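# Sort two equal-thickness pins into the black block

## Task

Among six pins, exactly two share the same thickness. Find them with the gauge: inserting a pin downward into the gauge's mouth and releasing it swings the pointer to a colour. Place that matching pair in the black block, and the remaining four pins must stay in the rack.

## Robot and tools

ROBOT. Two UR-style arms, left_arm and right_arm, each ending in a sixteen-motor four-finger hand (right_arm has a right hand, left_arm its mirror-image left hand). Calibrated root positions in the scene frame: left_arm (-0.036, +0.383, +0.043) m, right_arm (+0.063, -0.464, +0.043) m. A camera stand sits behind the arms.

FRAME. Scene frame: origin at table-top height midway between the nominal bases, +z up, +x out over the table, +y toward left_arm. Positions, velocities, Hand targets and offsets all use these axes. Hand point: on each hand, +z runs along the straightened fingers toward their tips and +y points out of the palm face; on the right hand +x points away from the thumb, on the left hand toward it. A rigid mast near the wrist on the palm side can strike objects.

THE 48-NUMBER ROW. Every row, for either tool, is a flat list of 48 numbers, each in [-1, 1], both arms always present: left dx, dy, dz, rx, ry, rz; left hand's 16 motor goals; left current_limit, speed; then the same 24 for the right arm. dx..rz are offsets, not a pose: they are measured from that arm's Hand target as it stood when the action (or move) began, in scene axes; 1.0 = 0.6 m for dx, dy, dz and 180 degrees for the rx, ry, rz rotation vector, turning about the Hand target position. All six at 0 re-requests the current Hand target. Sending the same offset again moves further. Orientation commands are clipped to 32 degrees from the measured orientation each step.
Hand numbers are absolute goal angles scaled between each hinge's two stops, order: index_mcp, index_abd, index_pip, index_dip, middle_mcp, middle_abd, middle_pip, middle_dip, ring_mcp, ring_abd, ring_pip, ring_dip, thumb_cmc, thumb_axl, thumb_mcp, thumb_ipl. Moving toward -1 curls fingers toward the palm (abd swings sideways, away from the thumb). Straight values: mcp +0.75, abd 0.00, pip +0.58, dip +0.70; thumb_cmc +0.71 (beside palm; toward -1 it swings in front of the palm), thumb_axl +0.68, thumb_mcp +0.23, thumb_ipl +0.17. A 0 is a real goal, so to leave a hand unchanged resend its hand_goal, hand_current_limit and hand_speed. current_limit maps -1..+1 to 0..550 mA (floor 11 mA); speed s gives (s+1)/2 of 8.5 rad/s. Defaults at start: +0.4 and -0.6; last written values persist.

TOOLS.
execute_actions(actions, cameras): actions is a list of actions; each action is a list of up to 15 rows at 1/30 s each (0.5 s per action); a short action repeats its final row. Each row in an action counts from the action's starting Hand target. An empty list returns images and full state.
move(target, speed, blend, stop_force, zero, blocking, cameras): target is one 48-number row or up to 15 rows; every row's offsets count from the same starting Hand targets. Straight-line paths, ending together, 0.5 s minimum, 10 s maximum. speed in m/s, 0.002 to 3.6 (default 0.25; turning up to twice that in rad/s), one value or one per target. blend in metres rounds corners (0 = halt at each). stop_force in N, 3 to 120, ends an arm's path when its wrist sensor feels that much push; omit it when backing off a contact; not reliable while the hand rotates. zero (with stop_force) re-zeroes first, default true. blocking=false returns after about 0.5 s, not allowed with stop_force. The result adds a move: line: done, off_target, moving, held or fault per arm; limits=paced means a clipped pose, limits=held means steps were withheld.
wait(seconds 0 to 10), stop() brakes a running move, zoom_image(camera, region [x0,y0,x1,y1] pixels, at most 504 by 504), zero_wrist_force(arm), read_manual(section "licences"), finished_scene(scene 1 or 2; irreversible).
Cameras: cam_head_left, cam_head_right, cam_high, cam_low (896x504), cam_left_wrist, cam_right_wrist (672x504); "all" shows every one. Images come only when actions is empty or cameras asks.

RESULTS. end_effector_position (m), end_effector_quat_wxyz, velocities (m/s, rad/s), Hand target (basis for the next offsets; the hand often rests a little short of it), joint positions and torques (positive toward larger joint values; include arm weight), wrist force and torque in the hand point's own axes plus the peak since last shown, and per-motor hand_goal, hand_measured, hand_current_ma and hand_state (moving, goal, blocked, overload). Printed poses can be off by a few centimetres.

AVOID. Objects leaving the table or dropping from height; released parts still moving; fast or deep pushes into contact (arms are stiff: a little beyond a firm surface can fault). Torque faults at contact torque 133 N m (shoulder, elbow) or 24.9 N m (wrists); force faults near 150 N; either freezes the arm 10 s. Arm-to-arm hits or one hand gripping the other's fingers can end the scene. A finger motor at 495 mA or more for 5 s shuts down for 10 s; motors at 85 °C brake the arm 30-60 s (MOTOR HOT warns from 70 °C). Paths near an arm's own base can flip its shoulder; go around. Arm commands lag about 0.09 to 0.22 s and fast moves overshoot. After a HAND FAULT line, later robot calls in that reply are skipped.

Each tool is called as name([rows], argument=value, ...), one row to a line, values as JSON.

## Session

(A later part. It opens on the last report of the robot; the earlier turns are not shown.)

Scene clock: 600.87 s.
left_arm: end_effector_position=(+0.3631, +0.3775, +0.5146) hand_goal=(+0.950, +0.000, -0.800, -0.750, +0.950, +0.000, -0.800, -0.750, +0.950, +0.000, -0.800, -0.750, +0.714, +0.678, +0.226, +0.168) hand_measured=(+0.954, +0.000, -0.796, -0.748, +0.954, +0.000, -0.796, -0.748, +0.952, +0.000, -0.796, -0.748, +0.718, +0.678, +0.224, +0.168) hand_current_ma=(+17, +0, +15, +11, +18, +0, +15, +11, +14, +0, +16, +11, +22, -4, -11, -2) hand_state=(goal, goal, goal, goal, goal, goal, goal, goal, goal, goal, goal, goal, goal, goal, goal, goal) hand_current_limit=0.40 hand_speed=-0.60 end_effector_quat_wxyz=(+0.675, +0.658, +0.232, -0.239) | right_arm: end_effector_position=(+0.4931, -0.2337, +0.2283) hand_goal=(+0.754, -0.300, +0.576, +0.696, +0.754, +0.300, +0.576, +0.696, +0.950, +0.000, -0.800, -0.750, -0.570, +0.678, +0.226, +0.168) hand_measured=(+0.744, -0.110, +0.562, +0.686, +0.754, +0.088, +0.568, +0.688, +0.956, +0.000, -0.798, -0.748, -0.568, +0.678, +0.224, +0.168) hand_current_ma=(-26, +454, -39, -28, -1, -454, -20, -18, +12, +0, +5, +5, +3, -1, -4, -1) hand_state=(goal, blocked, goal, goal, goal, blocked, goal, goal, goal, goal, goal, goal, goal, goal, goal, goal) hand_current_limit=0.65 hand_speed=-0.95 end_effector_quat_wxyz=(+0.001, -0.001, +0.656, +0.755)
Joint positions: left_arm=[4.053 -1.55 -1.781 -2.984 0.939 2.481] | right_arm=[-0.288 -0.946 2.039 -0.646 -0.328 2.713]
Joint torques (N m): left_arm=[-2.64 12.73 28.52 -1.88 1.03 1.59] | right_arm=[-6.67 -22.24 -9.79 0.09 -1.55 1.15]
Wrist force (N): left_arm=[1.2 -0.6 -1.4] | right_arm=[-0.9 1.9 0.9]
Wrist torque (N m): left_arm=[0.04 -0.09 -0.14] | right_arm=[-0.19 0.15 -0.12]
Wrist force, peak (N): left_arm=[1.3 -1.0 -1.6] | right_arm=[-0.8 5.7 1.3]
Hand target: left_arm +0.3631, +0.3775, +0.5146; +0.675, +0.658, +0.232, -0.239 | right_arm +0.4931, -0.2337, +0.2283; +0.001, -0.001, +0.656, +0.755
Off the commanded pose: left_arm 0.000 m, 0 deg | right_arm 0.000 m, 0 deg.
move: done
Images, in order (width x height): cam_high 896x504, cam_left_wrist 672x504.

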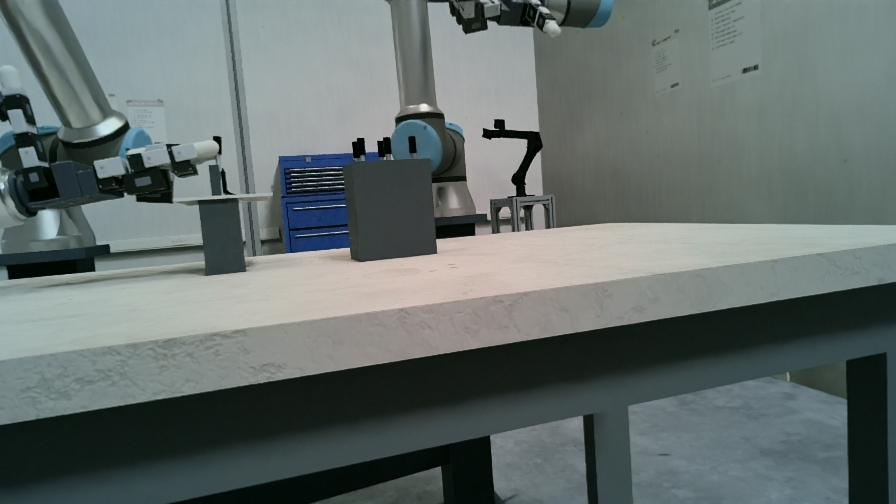

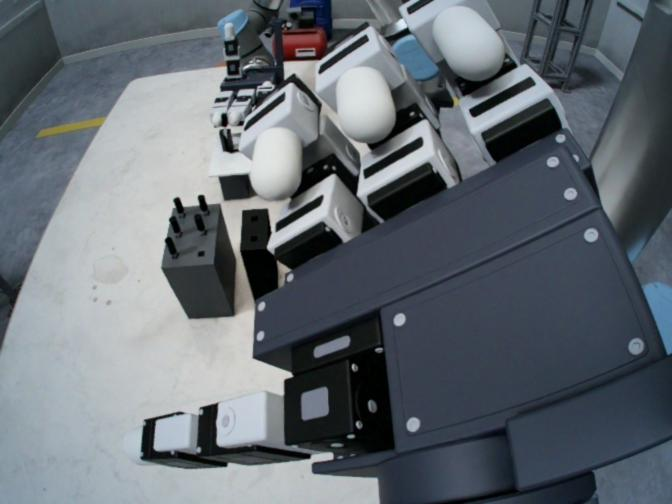

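move(target=[0,0,0,0,0,0,0.95,0,-0.8,-0.75,0.95,0,-0.8,-0.75,0.95,0,-0.8,-0.75,0.714,0.678,0.226,0.168,0.4,-0.6,0,0,0,0,0,0,0.754,-0.05,0.576,0.696,0.754,0.05,0.576,0.696,0.95,0,-0.8,-0.75,-0.571,0.678,0.226,0.168,0.5,-0.92], cameras=["cam_high","cam_left_wrist"])

zoom_image(camera="cam_high", region=[180, 100, 260, 200])

zoom_image(camera="cam_left_wrist", region=[205, 100, 247, 149])

Scene clock: 622.47 s.
left_arm: end_effector_position=(+0.3631, +0.3775, +0.5146) hand_goal=(+0.950, +0.000, -0.800, -0.750, +0.950, +0.000, -0.800, -0.750, +0.950, +0.000, -0.800, -0.750, +0.714, +0.678, +0.226, +0.168) hand_measured=(+0.954, +0.000, -0.796, -0.748, +0.954, +0.000, -0.796, -0.748, +0.952, +0.000, -0.796, -0.748, +0.718, +0.678, +0.224, +0.168) hand_current_ma=(+17, +0, +15, +11, +18, +0, +15, +11, +14, +0, +16, +11, +22, -4, -11, -2) hand_state=(goal, goal, goal, goal, goal, goal, goal, goal, goal, goal, goal, goal, goal, goal, goal, goal) hand_current_limit=0.40 hand_speed=-0.60 end_effector_quat_wxyz=(+0.675, +0.658, +0.232, -0.239) | right_arm: end_effector_position=(+0.4931, -0.2337, +0.2283) hand_goal=(+0.754, -0.050, +0.576, +0.696, +0.754, +0.050, +0.576, +0.696, +0.950, +0.000, -0.800, -0.750, -0.570, +0.678, +0.226, +0.168) hand_measured=(+0.762, -0.054, +0.576, +0.694, +0.762, +0.054, +0.576, +0.694, +0.956, +0.000, -0.798, -0.748, -0.568, +0.678, +0.224, +0.168) hand_current_ma=(+19, -5, +0, -4, +18, +5, +0, -4, +12, +0, +5, +5, +3, -1, -4, -1) hand_state=(goal, goal, goal, goal, goal, goal, goal, goal, goal, goal, goal, goal, goal, goal, goal, goal) hand_current_limit=0.50 hand_speed=-0.92 end_effector_quat_wxyz=(+0.001, -0.001, +0.656, +0.755)
Joint positions: left_arm=[4.053 -1.55 -1.781 -2.984 0.939 2.481] | right_arm=[-0.288 -0.946 2.039 -0.646 -0.328 2.713]
Joint torques (N m): left_arm=[-2.13 13.37 28.33 -1.77 1.03 1.55] | right_arm=[-7.6 -22.62 -10.76 0.52 -1.72 1.05]
Wrist force (N): left_arm=[1.1 -0.5 -1.3] | right_arm=[-1.4 0.8 0.9]
Wrist torque (N m): left_arm=[0.05 -0.07 -0.15] | right_arm=[-0.11 0.19 -0.17]
Wrist force, peak (N): left_arm=[1.4 -0.6 -1.6] | right_arm=[-1.3 2.2 0.7]
Hand target: left_arm +0.3631, +0.3775, +0.5146; +0.675, +0.658, +0.232, -0.239 | right_arm +0.4931, -0.2337, +0.2283; +0.001, -0.001, +0.656, +0.755
Off the commanded pose: left_arm 0.000 m, 0 deg | right_arm 0.000 m, 0 deg.
move: done
Images, in order (width x height): cam_high 896x504, cam_left_wrist 672x504.

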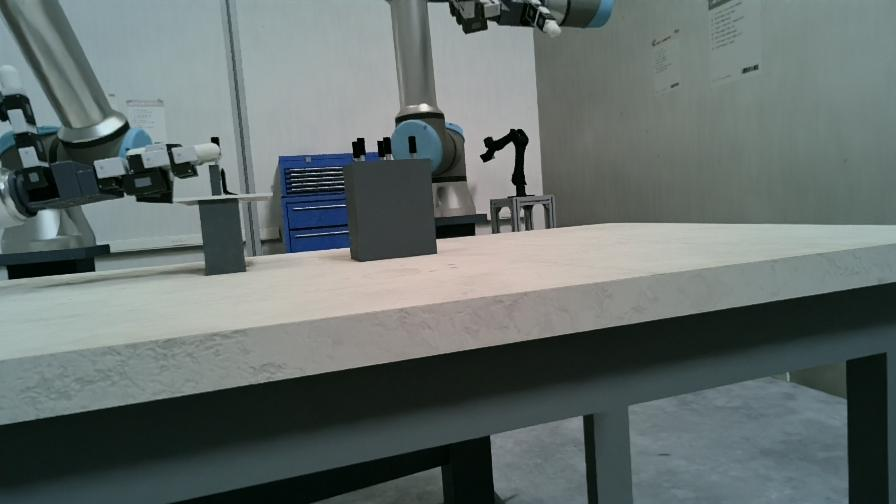

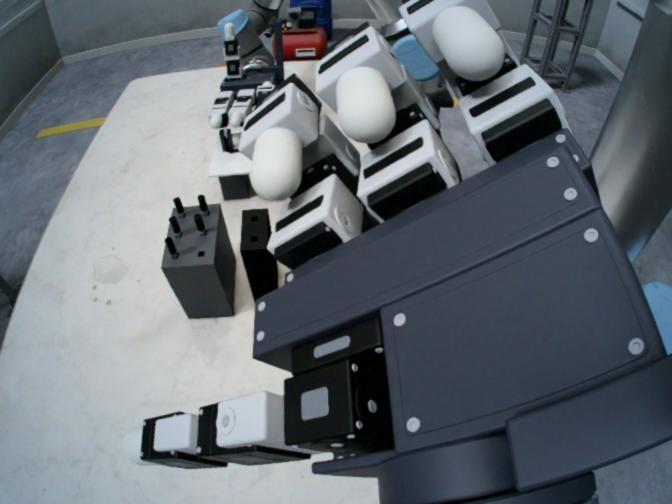

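Scaled by 5.040.

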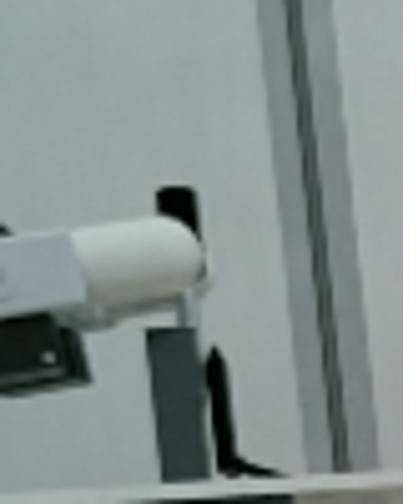

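Scaled by 10.286 from the camera's 672x504 image, which has a finer 960x720 frame.

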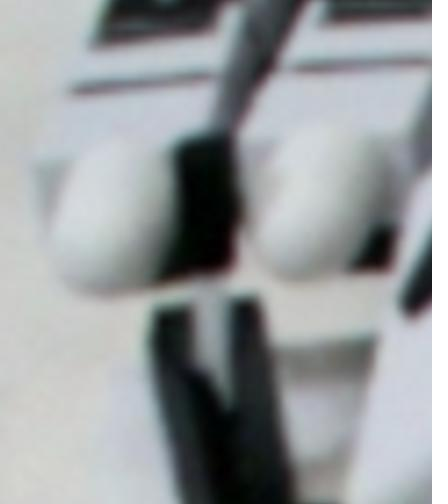

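move(target=[0,0,0,0,0,0,0.95,0,-0.8,-0.75,0.95,0,-0.8,-0.75,0.95,0,-0.8,-0.75,0.714,0.678,0.226,0.168,0.4,-0.6,0,0.0075,0.01,0,0,0,0.754,-0.05,0.576,0.696,0.754,0.05,0.576,0.696,0.95,0,-0.8,-0.75,-0.571,0.678,0.226,0.168,0.5,-0.92], speed=0.02, cameras=[])

move(target=[0,0,0,0,0,0,0.95,0,-0.8,-0.75,0.95,0,-0.8,-0.75,0.95,0,-0.8,-0.75,0.714,0.678,0.226,0.168,0.4,-0.6,0,0,0,0,0,0,0.754,-0.3,0.576,0.696,0.754,0.3,0.576,0.696,0.95,0,-0.8,-0.75,-0.571,0.678,0.226,0.168,0.65,-0.95], cameras=[])

wait(seconds=0.8, cameras=["cam_high","cam_left_wrist"])

zoom_image(camera="cam_high", region=[180, 100, 260, 200])

zoom_image(camera="cam_left_wrist", region=[205, 100, 247, 149])

Scene clock: 629.47 s.
left_arm: end_effector_position=(+0.3631, +0.3775, +0.5146) hand_goal=(+0.950, +0.000, -0.800, -0.750, +0.950, +0.000, -0.800, -0.750, +0.950, +0.000, -0.800, -0.750, +0.714, +0.678, +0.226, +0.168) hand_measured=(+0.954, +0.000, -0.796, -0.748, +0.954, +0.000, -0.796, -0.748, +0.952, +0.000, -0.796, -0.748, +0.718, +0.678, +0.224, +0.168) hand_current_ma=(+17, +0, +15, +11, +18, +0, +15, +11, +14, +0, +16, +11, +22, -4, -11, -2) hand_state=(goal, goal, goal, goal, goal, goal, goal, goal, goal, goal, goal, goal, goal, goal, goal, goal) hand_current_limit=0.40 hand_speed=-0.60 end_effector_quat_wxyz=(+0.675, +0.658, +0.232, -0.239) | right_arm: end_effector_position=(+0.4931, -0.2292, +0.2342) hand_goal=(+0.754, -0.050, +0.576, +0.696, +0.754, +0.050, +0.576, +0.696, +0.950, +0.000, -0.800, -0.750, -0.570, +0.678, +0.226, +0.168) hand_measured=(+0.762, -0.054, +0.576, +0.694, +0.762, +0.054, +0.576, +0.694, +0.956, +0.000, -0.798, -0.748, -0.568, +0.678, +0.224, +0.168) hand_current_ma=(+19, -5, +0, -4, +19, +5, +0, -4, +12, +0, +5, +5, +3, -1, -4, -1) hand_state=(goal, goal, goal, goal, goal, goal, goal, goal, goal, goal, goal, goal, goal, goal, goal, goal) hand_current_limit=0.50 hand_speed=-0.92 end_effector_quat_wxyz=(+0.001, -0.001, +0.656, +0.755)
Joint positions: left_arm=[4.053 -1.55 -1.781 -2.984 0.939 2.481] | right_arm=[-0.277 -0.957 2.035 -0.617 -0.318 2.698]
Joint torques (N m): left_arm=[-1.33 12.7 27.86 -1.83 0.84 1.64] | right_arm=[12.95 -41.22 -13.56 2.98 1.09 -1.42]
Wrist force (N): left_arm=[0.8 -0.8 -1.6] | right_arm=[-0.7 1.1 0.9]
Wrist torque (N m): left_arm=[0.04 -0.04 -0.17] | right_arm=[-0.06 0.10 0.03]
Wrist force, peak (N): left_arm=[1.5 -0.8 -1.5] | right_arm=[-1.3 1.0 1.0]
Hand target: left_arm +0.3631, +0.3775, +0.5146; +0.675, +0.658, +0.232, -0.239 | right_arm +0.4931, -0.2292, +0.2343; +0.001, -0.001, +0.656, +0.755
Off the commanded pose: left_arm 0.000 m, 0 deg | right_arm 0.000 m, 0 deg.
move: done
No camera images: "cameras" was empty.

Scene clock: 629.97 s.
left_arm: end_effector_position=(+0.3631, +0.3775, +0.5146) hand_goal=(+0.950, +0.000, -0.800, -0.750, +0.950, +0.000, -0.800, -0.750, +0.950, +0.000, -0.800, -0.750, +0.714, +0.678, +0.226, +0.168) hand_measured=(+0.954, +0.000, -0.796, -0.748, +0.954, +0.000, -0.796, -0.748, +0.952, +0.000, -0.796, -0.748, +0.718, +0.678, +0.224, +0.168) hand_current_ma=(+17, +0, +15, +11, +18, +0, +15, +11, +14, +0, +16, +11, +22, -4, -11, -2) hand_state=(goal, goal, goal, goal, goal, goal, goal, goal, goal, goal, goal, goal, goal, goal, goal, goal) hand_current_limit=0.40 hand_speed=-0.60 end_effector_quat_wxyz=(+0.675, +0.658, +0.232, -0.239) | right_arm: end_effector_position=(+0.4931, -0.2292, +0.2343) hand_goal=(+0.754, -0.300, +0.576, +0.696, +0.754, +0.300, +0.576, +0.696, +0.950, +0.000, -0.800, -0.750, -0.570, +0.678, +0.226, +0.168) hand_measured=(+0.762, -0.076, +0.576, +0.694, +0.762, +0.076, +0.576, +0.694, +0.956, +0.000, -0.798, -0.748, -0.568, +0.678, +0.224, +0.168) hand_current_ma=(+19, +207, +0, -4, +19, -208, +0, -4, +12, +0, +5, +5, +3, -1, -4, -1) hand_state=(goal, moving, goal, goal, goal, moving, goal, goal, goal, goal, goal, goal, goal, goal, goal, goal) hand_current_limit=0.65 hand_speed=-0.95 end_effector_quat_wxyz=(+0.001, -0.001, +0.656, +0.755)
Joint positions: left_arm=[4.053 -1.55 -1.781 -2.984 0.939 2.481] | right_arm=[-0.277 -0.957 2.034 -0.616 -0.317 2.698]
Joint torques (N m): left_arm=[-2.28 12.95 27.76 -2.07 0.92 1.73] | right_arm=[11.57 -41.12 -13.32 2.81 1.32 -1.37]
Wrist force (N): left_arm=[1.2 -0.8 -1.2] | right_arm=[-1.0 0.7 0.8]
Wrist torque (N m): left_arm=[0.00 -0.07 -0.13] | right_arm=[-0.10 0.13 -0.01]
Wrist force, peak (N): left_arm=[1.4 -0.9 -1.3] | right_arm=[-1.1 1.0 1.2]
Hand target: left_arm +0.3631, +0.3775, +0.5146; +0.675, +0.658, +0.232, -0.239 | right_arm +0.4931, -0.2292, +0.2343; +0.001, -0.001, +0.656, +0.755
Off the commanded pose: left_arm 0.000 m, 0 deg | right_arm 0.000 m, 0 deg.
move: done
No camera images: "cameras" was empty.

Scene clock: 630.77 s.
left_arm: end_effector_position=(+0.3631, +0.3775, +0.5146) hand_goal=(+0.950, +0.000, -0.800, -0.750, +0.950, +0.000, -0.800, -0.750, +0.950, +0.000, -0.800, -0.750, +0.714, +0.678, +0.226, +0.168) hand_measured=(+0.954, +0.000, -0.796, -0.748, +0.954, +0.000, -0.796, -0.748, +0.952, +0.000, -0.796, -0.748, +0.718, +0.678, +0.224, +0.168) hand_current_ma=(+17, +0, +15, +11, +18, +0, +15, +11, +14, +0, +16, +11, +22, -4, -11, -2) hand_state=(goal, goal, goal, goal, goal, goal, goal, goal, goal, goal, goal, goal, goal, goal, goal, goal) hand_current_limit=0.40 hand_speed=-0.60 end_effector_quat_wxyz=(+0.675, +0.658, +0.232, -0.239) | right_arm: end_effector_position=(+0.4931, -0.2292, +0.2343) hand_goal=(+0.754, -0.300, +0.576, +0.696, +0.754, +0.300, +0.576, +0.696, +0.950, +0.000, -0.800, -0.750, -0.570, +0.678, +0.226, +0.168) hand_measured=(+0.762, -0.082, +0.576, +0.694, +0.762, +0.082, +0.576, +0.694, +0.956, +0.000, -0.798, -0.748, -0.568, +0.678, +0.224, +0.168) hand_current_ma=(+19, +454, +0, -4, +19, -454, +0, -4, +12, +0, +5, +5, +3, -1, -4, -1) hand_state=(goal, blocked, goal, goal, goal, blocked, goal, goal, goal, goal, goal, goal, goal, goal, goal, goal) hand_current_limit=0.65 hand_speed=-0.95 end_effector_quat_wxyz=(+0.001, -0.001, +0.656, +0.755)
Joint positions: left_arm=[4.053 -1.55 -1.781 -2.984 0.939 2.481] | right_arm=[-0.277 -0.957 2.034 -0.616 -0.317 2.698]
Joint torques (N m): left_arm=[-1.92 13.46 27.13 -1.93 0.82 1.5] | right_arm=[12.07 -39.12 -13.61 2.95 1.39 -1.55]
Wrist force (N): left_arm=[1.4 -0.5 -1.3] | right_arm=[-1.2 0.6 1.0]
Wrist torque (N m): left_arm=[0.06 -0.10 -0.13] | right_arm=[-0.14 0.13 -0.02]
Wrist force, peak (N): left_arm=[1.3 -0.7 -1.8] | right_arm=[-1.3 0.6 1.2]
Hand target: left_arm +0.3631, +0.3775, +0.5146; +0.675, +0.658, +0.232, -0.239 | right_arm +0.4931, -0.2292, +0.2343; +0.001, -0.001, +0.656, +0.755
Off the commanded pose: left_arm 0.000 m, 0 deg | right_arm 0.000 m, 0 deg.
wait: 0.80 s; at rest by 0.17 s
Images, in order (width x height): cam_high 896x504, cam_left_wrist 672x504.

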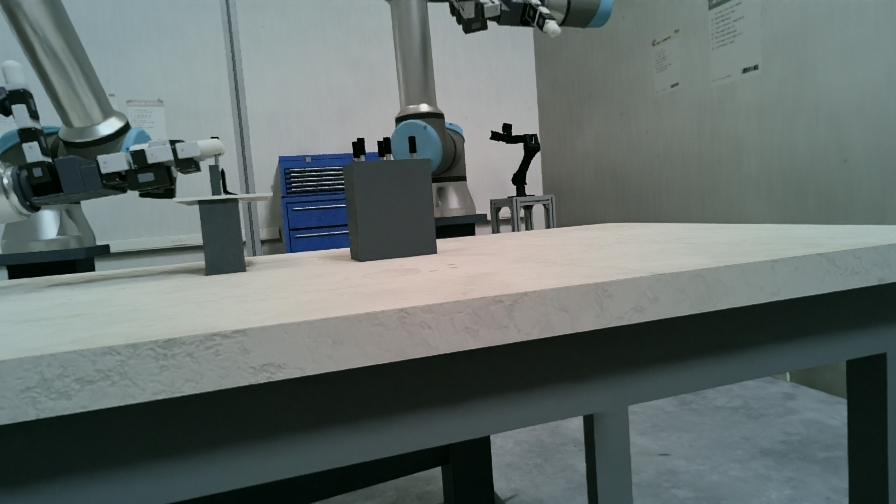

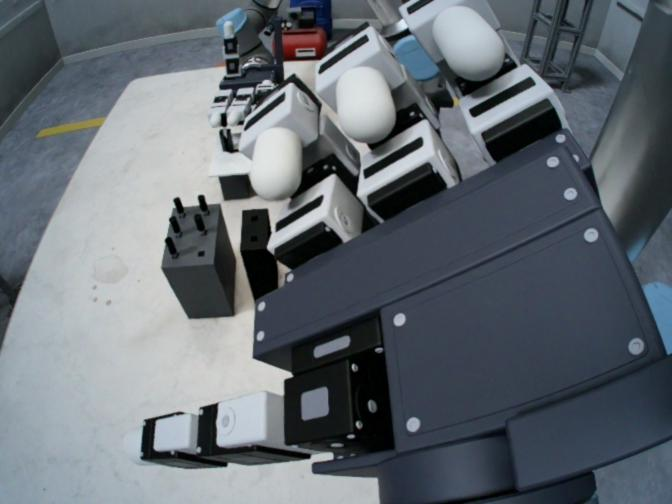

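Scaled by 5.040.

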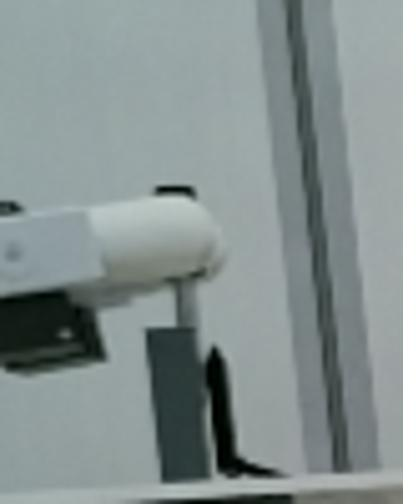

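Scaled by 10.286 from the camera's 672x504 image, which has a finer 960x720 frame.

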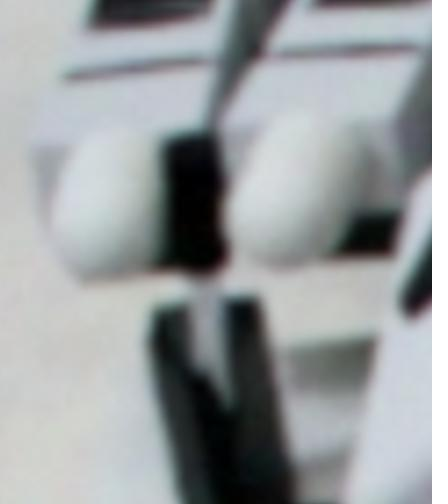

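move(target=[0,0,0,0,0,0,0.95,0,-0.8,-0.75,0.95,0,-0.8,-0.75,0.95,0,-0.8,-0.75,0.714,0.678,0.226,0.168,0.4,-0.6,0,0,-0.0115,0,0,0,0.754,-0.3,0.576,0.696,0.754,0.3,0.576,0.696,0.95,0,-0.8,-0.75,-0.571,0.678,0.226,0.168,0.65,-0.95], speed=0.006, stop_force=10, cameras=["cam_high","cam_left_wrist"])

zoom_image(camera="cam_high", region=[180, 100, 260, 200])

zoom_image(camera="cam_left_wrist", region=[205, 100, 247, 149])

Scene clock: 639.37 s.
left_arm: end_effector_position=(+0.3631, +0.3775, +0.5146) hand_goal=(+0.950, +0.000, -0.800, -0.750, +0.950, +0.000, -0.800, -0.750, +0.950, +0.000, -0.800, -0.750, +0.714, +0.678, +0.226, +0.168) hand_measured=(+0.954, +0.000, -0.796, -0.748, +0.954, +0.000, -0.796, -0.748, +0.952, +0.000, -0.796, -0.748, +0.718, +0.678, +0.224, +0.168) hand_current_ma=(+17, +0, +15, +11, +18, +0, +15, +11, +14, +0, +16, +11, +22, -4, -11, -2) hand_state=(goal, goal, goal, goal, goal, goal, goal, goal, goal, goal, goal, goal, goal, goal, goal, goal) hand_current_limit=0.40 hand_speed=-0.60 end_effector_quat_wxyz=(+0.675, +0.658, +0.232, -0.239) | right_arm: end_effector_position=(+0.4931, -0.2292, +0.2274) hand_goal=(+0.754, -0.300, +0.576, +0.696, +0.754, +0.300, +0.576, +0.696, +0.950, +0.000, -0.800, -0.750, -0.570, +0.678, +0.226, +0.168) hand_measured=(+0.748, -0.082, +0.570, +0.694, +0.748, +0.082, +0.570, +0.694, +0.956, +0.000, -0.798, -0.748, -0.568, +0.678, +0.224, +0.168) hand_current_ma=(-12, +454, -12, -5, -12, -454, -13, -5, +12, +0, +5, +5, +3, -1, -4, -1) hand_state=(goal, blocked, goal, goal, goal, blocked, goal, goal, goal, goal, goal, goal, goal, goal, goal, goal) hand_current_limit=0.65 hand_speed=-0.95 end_effector_quat_wxyz=(+0.001, -0.001, +0.656, +0.755)
Joint positions: left_arm=[4.053 -1.55 -1.781 -2.984 0.939 2.481] | right_arm=[-0.277 -0.941 2.034 -0.632 -0.317 2.698]
Joint torques (N m): left_arm=[-1.14 13.67 28.14 -1.89 0.73 1.6] | right_arm=[9.04 -21.96 -12.5 0.11 0.72 1.02]
Wrist force (N): left_arm=[1.3 -0.7 -1.6] | right_arm=[-1.1 3.1 2.1]
Wrist torque (N m): left_arm=[0.04 -0.09 -0.13] | right_arm=[-0.29 0.15 -0.01]
Wrist force, peak (N): left_arm=[1.2 -0.9 -1.6] | right_arm=[-1.2 2.9 2.4]
Hand target: left_arm +0.3631, +0.3775, +0.5146; +0.675, +0.658, +0.232, -0.239 | right_arm +0.4931, -0.2292, +0.2274; +0.001, -0.001, +0.656, +0.755
Off the commanded pose: left_arm 0.000 m, 0 deg | right_arm 0.000 m, 0 deg.
move: done
Images, in order (width x height): cam_high 896x504, cam_left_wrist 672x504.

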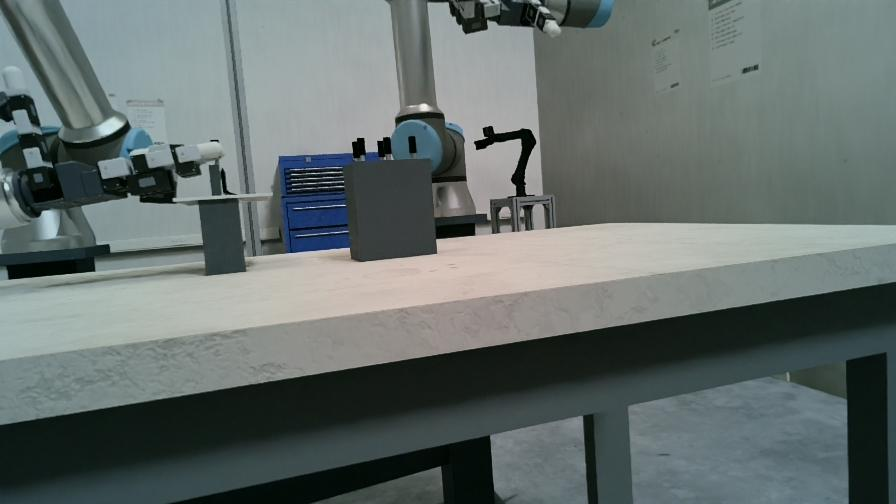

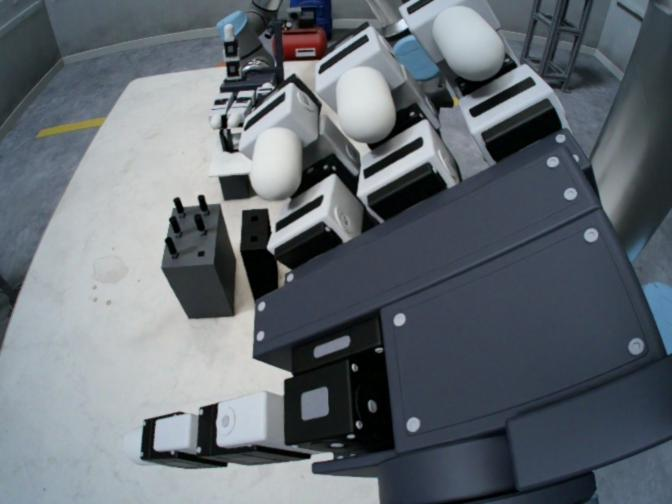

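Scaled by 5.040.

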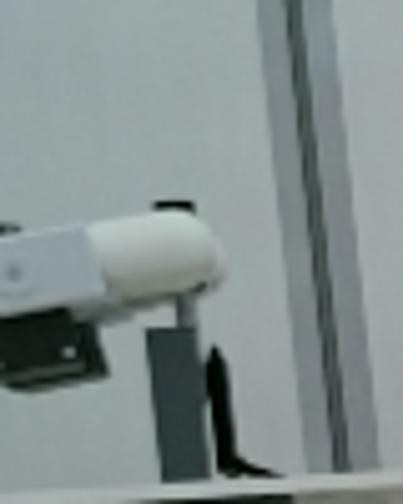

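Scaled by 10.286 from the camera's 672x504 image, which has a finer 960x720 frame.

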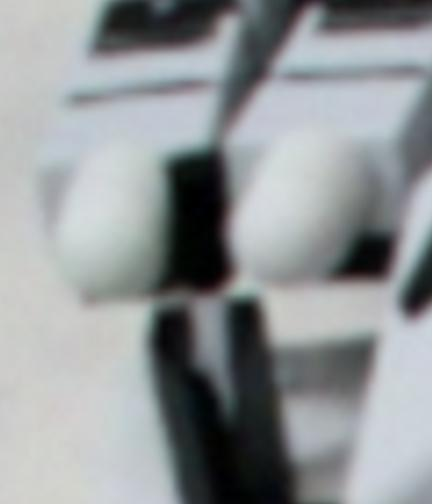

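move(target=[0,0,0,0,0,0,0.95,0,-0.8,-0.75,0.95,0,-0.8,-0.75,0.95,0,-0.8,-0.75,0.714,0.678,0.226,0.168,0.4,-0.6,0,0,-0.0045,0,0,0,0.754,-0.3,0.576,0.696,0.754,0.3,0.576,0.696,0.95,0,-0.8,-0.75,-0.571,0.678,0.226,0.168,0.65,-0.95], speed=0.006, stop_force=10, cameras=[])

move(target=[0,0,0,0,0,0,0.95,0,-0.8,-0.75,0.95,0,-0.8,-0.75,0.95,0,-0.8,-0.75,0.714,0.678,0.226,0.168,0.4,-0.6,0,0,0,0,0,0,0.754,-0.04,0.576,0.696,0.754,0.04,0.576,0.696,0.95,0,-0.8,-0.75,-0.571,0.678,0.226,0.168,0.5,-0.92], cameras=["cam_high","cam_left_wrist","cam_head_left","cam_head_right"])

zoom_image(camera="cam_high", region=[180, 100, 260, 200])

zoom_image(camera="cam_left_wrist", region=[205, 100, 247, 149])

zoom_image(camera="cam_head_left", region=[440, 238, 480, 268])

zoom_image(camera="cam_head_right", region=[445, 238, 485, 268])

Scene clock: 648.27 s.
left_arm: end_effector_position=(+0.3631, +0.3775, +0.5146) hand_goal=(+0.950, +0.000, -0.800, -0.750, +0.950, +0.000, -0.800, -0.750, +0.950, +0.000, -0.800, -0.750, +0.714, +0.678, +0.226, +0.168) hand_measured=(+0.954, +0.000, -0.796, -0.748, +0.954, +0.000, -0.796, -0.748, +0.952, +0.000, -0.796, -0.748, +0.718, +0.678, +0.224, +0.168) hand_current_ma=(+17, +0, +15, +11, +18, +0, +15, +11, +14, +0, +16, +11, +22, -4, -11, -2) hand_state=(goal, goal, goal, goal, goal, goal, goal, goal, goal, goal, goal, goal, goal, goal, goal, goal) hand_current_limit=0.40 hand_speed=-0.60 end_effector_quat_wxyz=(+0.675, +0.658, +0.232, -0.239) | right_arm: end_effector_position=(+0.4931, -0.2292, +0.2247) hand_goal=(+0.754, -0.300, +0.576, +0.696, +0.754, +0.300, +0.576, +0.696, +0.950, +0.000, -0.800, -0.750, -0.570, +0.678, +0.226, +0.168) hand_measured=(+0.738, -0.082, +0.564, +0.690, +0.738, +0.082, +0.564, +0.690, +0.956, +0.000, -0.798, -0.748, -0.568, +0.678, +0.224, +0.168) hand_current_ma=(-47, +454, -31, -13, -47, -454, -32, -13, +12, +0, +5, +5, +3, -1, -4, -1) hand_state=(goal, blocked, goal, goal, goal, blocked, goal, goal, goal, goal, goal, goal, goal, goal, goal, goal) hand_current_limit=0.65 hand_speed=-0.95 end_effector_quat_wxyz=(+0.001, -0.001, +0.656, +0.755)
Joint positions: left_arm=[4.053 -1.55 -1.781 -2.984 0.939 2.481] | right_arm=[-0.277 -0.934 2.034 -0.638 -0.317 2.698]
Joint torques (N m): left_arm=[-1.9 13.38 27.94 -1.81 0.92 1.6] | right_arm=[-1.67 -22.59 -13.19 -0.14 -1.78 -1]
Wrist force (N): left_arm=[1.1 -0.6 -1.6] | right_arm=[-1.0 4.2 2.6]
Wrist torque (N m): left_arm=[0.07 -0.07 -0.15] | right_arm=[-0.43 0.15 0.01]
Wrist force, peak (N): left_arm=[1.2 -0.9 -1.7] | right_arm=[-1.0 4.2 2.6]
Hand target: left_arm +0.3631, +0.3775, +0.5146; +0.675, +0.658, +0.232, -0.239 | right_arm +0.4931, -0.2292, +0.2247; +0.001, -0.001, +0.656, +0.755
Off the commanded pose: left_arm 0.000 m, 0 deg | right_arm 0.000 m, 0 deg.
move: done
No camera images: "cameras" was empty.

Scene clock: 649.03 s.
left_arm: end_effector_position=(+0.3631, +0.3775, +0.5146) hand_goal=(+0.950, +0.000, -0.800, -0.750, +0.950, +0.000, -0.800, -0.750, +0.950, +0.000, -0.800, -0.750, +0.714, +0.678, +0.226, +0.168) hand_measured=(+0.954, +0.000, -0.796, -0.748, +0.954, +0.000, -0.796, -0.748, +0.952, +0.000, -0.796, -0.748, +0.718, +0.678, +0.224, +0.168) hand_current_ma=(+17, +0, +15, +11, +18, +0, +15, +11, +14, +0, +16, +11, +22, -4, -11, -2) hand_state=(goal, goal, goal, goal, goal, goal, goal, goal, goal, goal, goal, goal, goal, goal, goal, goal) hand_current_limit=0.40 hand_speed=-0.60 end_effector_quat_wxyz=(+0.675, +0.658, +0.232, -0.239) | right_arm: end_effector_position=(+0.4931, -0.2292, +0.2247) hand_goal=(+0.754, -0.040, +0.576, +0.696, +0.754, +0.040, +0.576, +0.696, +0.950, +0.000, -0.800, -0.750, -0.570, +0.678, +0.226, +0.168) hand_measured=(+0.762, -0.044, +0.576, +0.694, +0.762, +0.044, +0.576, +0.694, +0.956, +0.000, -0.798, -0.748, -0.568, +0.678, +0.224, +0.168) hand_current_ma=(+19, -5, +0, -4, +18, +5, +0, -4, +12, +0, +5, +5, +3, -1, -4, -1) hand_state=(goal, goal, goal, goal, goal, goal, goal, goal, goal, goal, goal, goal, goal, goal, goal, goal) hand_current_limit=0.50 hand_speed=-0.92 end_effector_quat_wxyz=(+0.001, -0.001, +0.656, +0.755)
Joint positions: left_arm=[4.053 -1.55 -1.781 -2.984 0.939 2.481] | right_arm=[-0.277 -0.934 2.034 -0.638 -0.317 2.698]
Joint torques (N m): left_arm=[-1.88 12.97 27.86 -1.98 0.66 1.6] | right_arm=[-3.94 -23.41 -12.64 1.04 -2.27 -0.76]
Wrist force (N): left_arm=[1.3 -0.5 -1.1] | right_arm=[-0.9 0.9 1.0]
Wrist torque (N m): left_arm=[0.04 -0.08 -0.13] | right_arm=[-0.08 0.12 0.01]
Wrist force, peak (N): left_arm=[1.2 -0.7 -1.6] | right_arm=[-0.8 4.1 2.7]
Hand target: left_arm +0.3631, +0.3775, +0.5146; +0.675, +0.658, +0.232, -0.239 | right_arm +0.4931, -0.2292, +0.2247; +0.001, -0.001, +0.656, +0.755
Off the commanded pose: left_arm 0.000 m, 0 deg | right_arm 0.000 m, 0 deg.
move: done
Images, in order (width x height): cam_head_left 896x504, cam_head_right 896x504, cam_high 896x504, cam_left_wrist 672x504.

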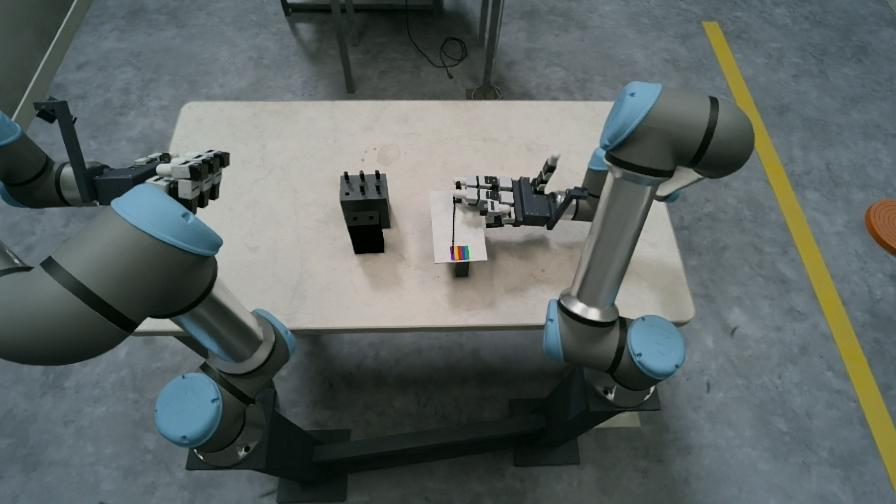

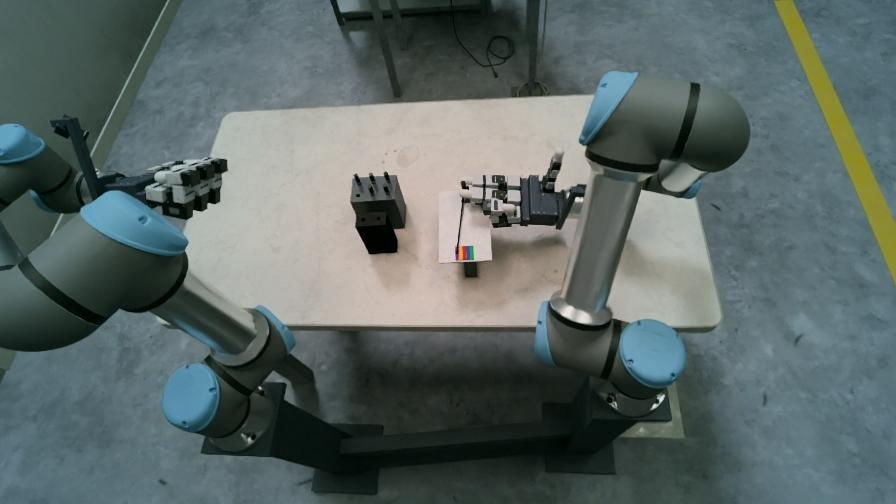

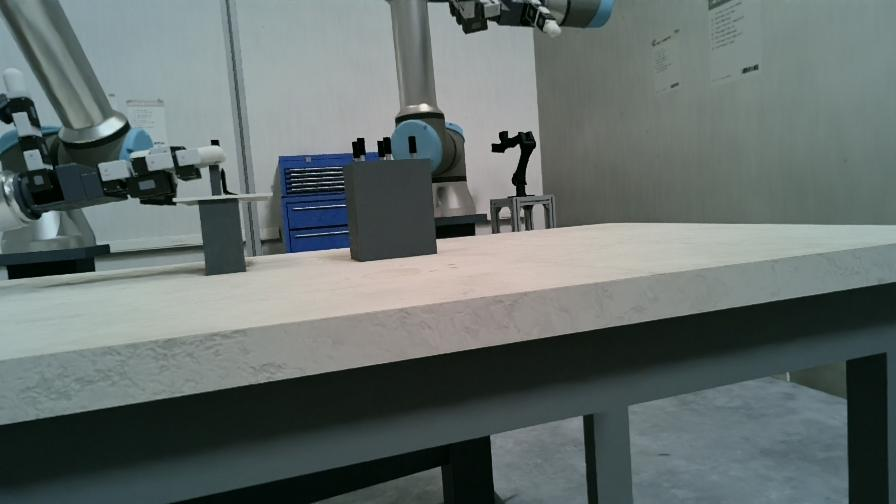

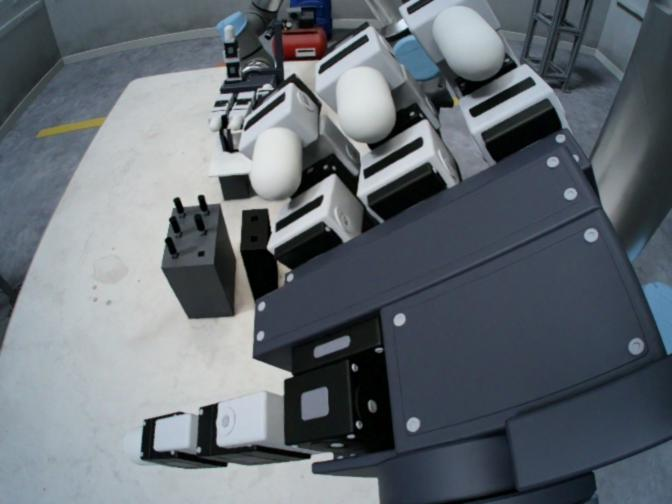

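Scaled by 5.040.

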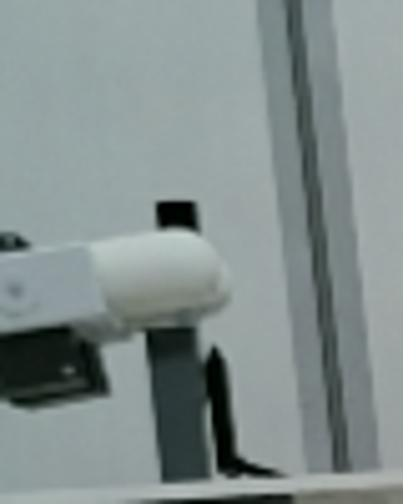

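Scaled by 10.286 from the camera's 672x504 image, which has a finer 960x720 frame.

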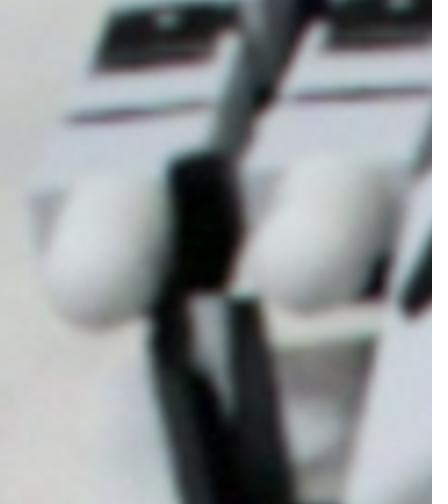

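Scaled by 12.600.

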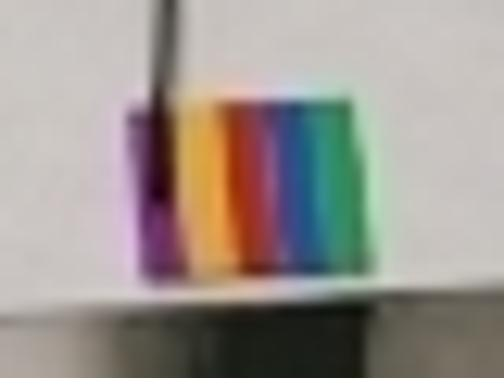

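Scaled by 12.600.

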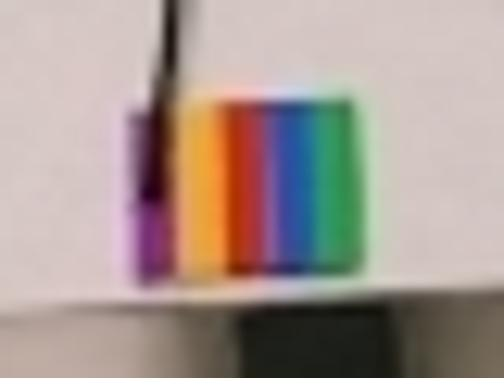

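move([
  [0,0,0,0,0,0,0.95,0,-0.8,-0.75,0.95,0,-0.8,-0.75,0.95,0,-0.8,-0.75,0.714,0.678,0.226,0.168,0.4,-0.6,0,-0.15,0,0,0,0,0.754,-0.04,0.576,0.696,0.754,0.04,0.576,0.696,0.95,0,-0.8,-0.75,-0.571,0.678,0.226,0.168,0.5,-0.92],
  [0,0,0,0,0,0,0.95,0,-0.8,-0.75,0.95,0,-0.8,-0.75,0.95,0,-0.8,-0.75,0.714,0.678,0.226,0.168,0.4,-0.6,-0.0287,-0.05,0.319,0,0,0,0.754,-0.04,0.576,0.696,0.754,0.04,0.576,0.696,0.95,0,-0.8,-0.75,-0.571,0.678,0.226,0.168,0.5,-0.92],
  [0,0,0,0,0,0,0.95,0,-0.8,-0.75,0.95,0,-0.8,-0.75,0.95,0,-0.8,-0.75,0.714,0.678,0.226,0.168,0.4,-0.6,-0.0287,0.165,0.319,-0.2722,0,0,0.754,-0.04,0.576,0.696,0.754,0.04,0.576,0.696,0.95,0,-0.8,-0.75,-0.571,0.678,0.226,0.168,0.5,-0.92],
  [0,0,0,0,0,0,0.95,0,-0.8,-0.75,0.95,0,-0.8,-0.75,0.95,0,-0.8,-0.75,0.714,0.678,0.226,0.168,0.4,-0.6,-0.0287,0.2147,0.319,-0.5444,0,0,0.754,-0.04,0.576,0.696,0.754,0.04,0.576,0.696,0.95,0,-0.8,-0.75,-0.571,0.678,0.226,0.168,0.5,-0.92],
], speed=[0.04,0.15,0.25,0.25], blend=[0.005,0.03,0.02,0], cameras=["cam_left_wrist"])

zoom_image(camera="cam_left_wrist", region=[205, 100, 247, 149])

Scene clock: 673.50 s.
left_arm: end_effector_position=(+0.3631, +0.3775, +0.5146) hand_goal=(+0.950, +0.000, -0.800, -0.750, +0.950, +0.000, -0.800, -0.750, +0.950, +0.000, -0.800, -0.750, +0.714, +0.678, +0.226, +0.168) hand_measured=(+0.954, +0.000, -0.796, -0.748, +0.954, +0.000, -0.796, -0.748, +0.952, +0.000, -0.796, -0.748, +0.718, +0.678, +0.224, +0.168) hand_current_ma=(+17, +0, +15, +11, +18, +0, +15, +11, +14, +0, +16, +11, +22, -4, -11, -2) hand_state=(goal, goal, goal, goal, goal, goal, goal, goal, goal, goal, goal, goal, goal, goal, goal, goal) hand_current_limit=0.40 hand_speed=-0.60 end_effector_quat_wxyz=(+0.675, +0.658, +0.232, -0.239) | right_arm: end_effector_position=(+0.4759, -0.1004, +0.4161) hand_goal=(+0.754, -0.040, +0.576, +0.696, +0.754, +0.040, +0.576, +0.696, +0.950, +0.000, -0.800, -0.750, -0.570, +0.678, +0.226, +0.168) hand_measured=(+0.756, -0.042, +0.576, +0.694, +0.756, +0.042, +0.576, +0.694, +0.952, +0.000, -0.798, -0.748, -0.568, +0.678, +0.224, +0.168) hand_current_ma=(+2, -5, +0, -4, +2, +5, +0, -4, +3, +0, +5, +5, +3, -1, -6, -1) hand_state=(goal, goal, goal, goal, goal, goal, goal, goal, goal, goal, goal, goal, goal, goal, goal, goal) hand_current_limit=0.50 hand_speed=-0.92 end_effector_quat_wxyz=(+0.000, -0.001, +1.000, +0.000)
Joint positions: left_arm=[4.053 -1.55 -1.781 -2.984 0.939 2.481] | right_arm=[0.346 -1.643 1.602 -1.53 -1.57 5.047]
Joint torques (N m): left_arm=[-1.45 13.45 28.42 -1.74 0.68 1.53] | right_arm=[12.34 -9.42 -28.26 -1.22 -1.95 1.48]
Wrist force (N): left_arm=[1.0 -0.6 -1.5] | right_arm=[0.2 0.4 0.4]
Wrist torque (N m): left_arm=[0.06 -0.06 -0.16] | right_arm=[0.02 -0.08 0.00]
Wrist force, peak (N): left_arm=[1.5 -0.9 -1.6] | right_arm=[-1.8 0.7 0.5]
Hand target: left_arm +0.3631, +0.3775, +0.5146; +0.675, +0.658, +0.232, -0.239 | right_arm +0.4759, -0.1004, +0.4161; +0.000, -0.001, +1.000, +0.000
Off the commanded pose: left_arm 0.000 m, 0 deg | right_arm 0.000 m, 0 deg.
move: done
Images, in order (width x height): cam_left_wrist 672x504.

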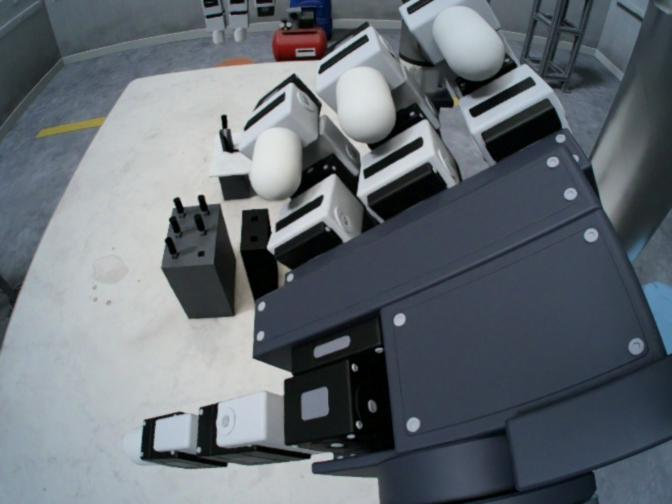

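Scaled by 10.286 from the camera's 672x504 image, which has a finer 960x720 frame.

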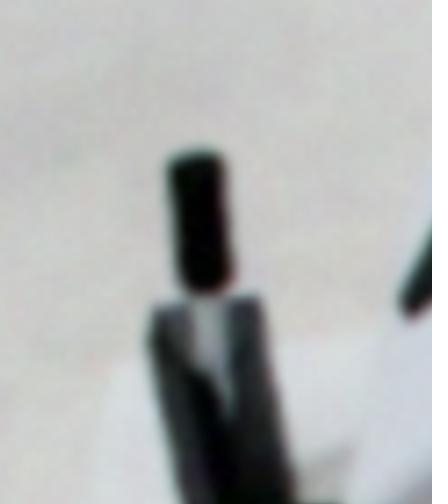

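move([
  [0,0,0,0,0,0,0.95,0,-0.8,-0.75,0.95,0,-0.8,-0.75,0.95,0,-0.8,-0.75,0.714,0.678,0.226,0.168,0.4,-0.6,-0.059,0.0657,-0.01,0,0,0.2833,0.754,-0.02,0.576,0.696,0.754,0.02,0.576,0.696,0.95,0,-0.8,-0.75,-0.571,0.678,0.226,0.168,0.5,-0.88],
  [0,0,0,0,0,0,0.95,0,-0.8,-0.75,0.95,0,-0.8,-0.75,0.95,0,-0.8,-0.75,0.714,0.678,0.226,0.168,0.4,-0.6,-0.059,0.0657,-0.168,0,0,0.2833,0.754,-0.02,0.576,0.696,0.754,0.02,0.576,0.696,0.95,0,-0.8,-0.75,-0.571,0.678,0.226,0.168,0.5,-0.88],
], speed=[0.25,0.12], blend=[0.02,0], cameras=["cam_right_wrist","cam_left_wrist"])

zoom_image(camera="cam_right_wrist", region=[250, 0, 390, 120])

zoom_image(camera="cam_left_wrist", region=[190, 80, 262, 164])

Scene clock: 683.13 s.
left_arm: end_effector_position=(+0.3631, +0.3775, +0.5146) hand_goal=(+0.950, +0.000, -0.800, -0.750, +0.950, +0.000, -0.800, -0.750, +0.950, +0.000, -0.800, -0.750, +0.714, +0.678, +0.226, +0.168) hand_measured=(+0.954, +0.000, -0.796, -0.748, +0.954, +0.000, -0.796, -0.748, +0.952, +0.000, -0.796, -0.748, +0.718, +0.678, +0.224, +0.168) hand_current_ma=(+17, +0, +15, +11, +18, +0, +15, +11, +14, +0, +16, +11, +22, -4, -11, -2) hand_state=(goal, goal, goal, goal, goal, goal, goal, goal, goal, goal, goal, goal, goal, goal, goal, goal) hand_current_limit=0.40 hand_speed=-0.60 end_effector_quat_wxyz=(+0.675, +0.658, +0.232, -0.239) | right_arm: end_effector_position=(+0.4404, -0.0609, +0.3155) hand_goal=(+0.754, -0.020, +0.576, +0.696, +0.754, +0.020, +0.576, +0.696, +0.950, +0.000, -0.800, -0.750, -0.570, +0.678, +0.226, +0.168) hand_measured=(+0.756, -0.022, +0.576, +0.694, +0.756, +0.022, +0.576, +0.694, +0.952, +0.000, -0.798, -0.748, -0.568, +0.678, +0.224, +0.168) hand_current_ma=(+2, -5, +0, -4, +2, +5, +0, -4, +3, +0, +5, +5, +3, -1, -7, -1) hand_state=(goal, goal, goal, goal, goal, goal, goal, goal, goal, goal, goal, goal, goal, goal, goal, goal) hand_current_limit=0.50 hand_speed=-0.88 end_effector_quat_wxyz=(+0.000, -0.432, +0.902, +0.000) end_effector_velocity=(+0.000, +0.000, -0.002) end_effector_angular_velocity=(+0.000, +0.000, -0.001)
Joint positions: left_arm=[4.053 -1.55 -1.781 -2.984 0.939 2.481] | right_arm=[0.419 -1.468 1.682 -1.785 -1.571 4.229]
Joint velocities: left_arm=[within noise] | right_arm=[0 0.001 0.003 -0.005 0 0.001]
Joint torques (N m): left_arm=[-0.72 12.92 28.31 -1.74 0.68 1.56] | right_arm=[-7.06 -16.31 -15.18 -3.93 2.11 -0.15]
Wrist force (N): left_arm=[0.9 -0.6 -1.4] | right_arm=[-0.2 -0.1 -0.2]
Wrist torque (N m): left_arm=[0.05 -0.05 -0.16] | right_arm=[0.03 -0.04 0.10]
Wrist force, peak (N): left_arm=[1.3 -0.9 -1.6] | right_arm=[-0.5 0.0 -1.1]
Hand target: left_arm +0.3631, +0.3775, +0.5146; +0.675, +0.658, +0.232, -0.239 | right_arm +0.4405, -0.0609, +0.3153; +0.000, -0.432, +0.902, +0.000
Off the commanded pose: left_arm 0.000 m, 0 deg | right_arm 0.000 m, 0 deg.
move: done
Images, in order (width x height): cam_left_wrist 672x504, cam_right_wrist 672x504.

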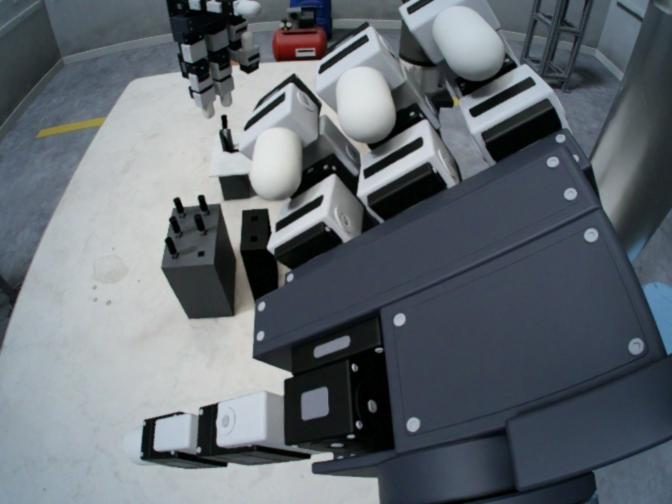

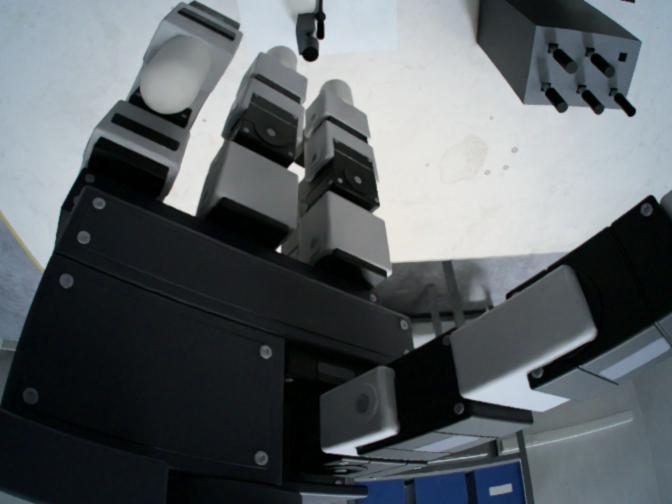

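Scaled by 3.600 from the camera's 672x504 image, which has a finer 960x720 frame.

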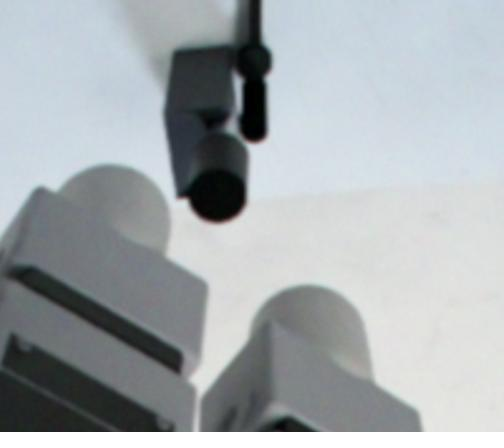

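Scaled by 6.000 from the camera's 672x504 image, which has a finer 960x720 frame.

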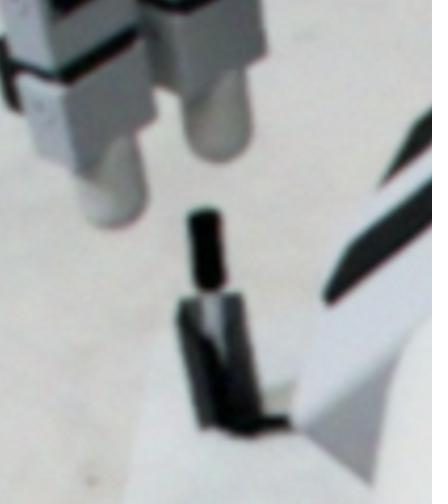

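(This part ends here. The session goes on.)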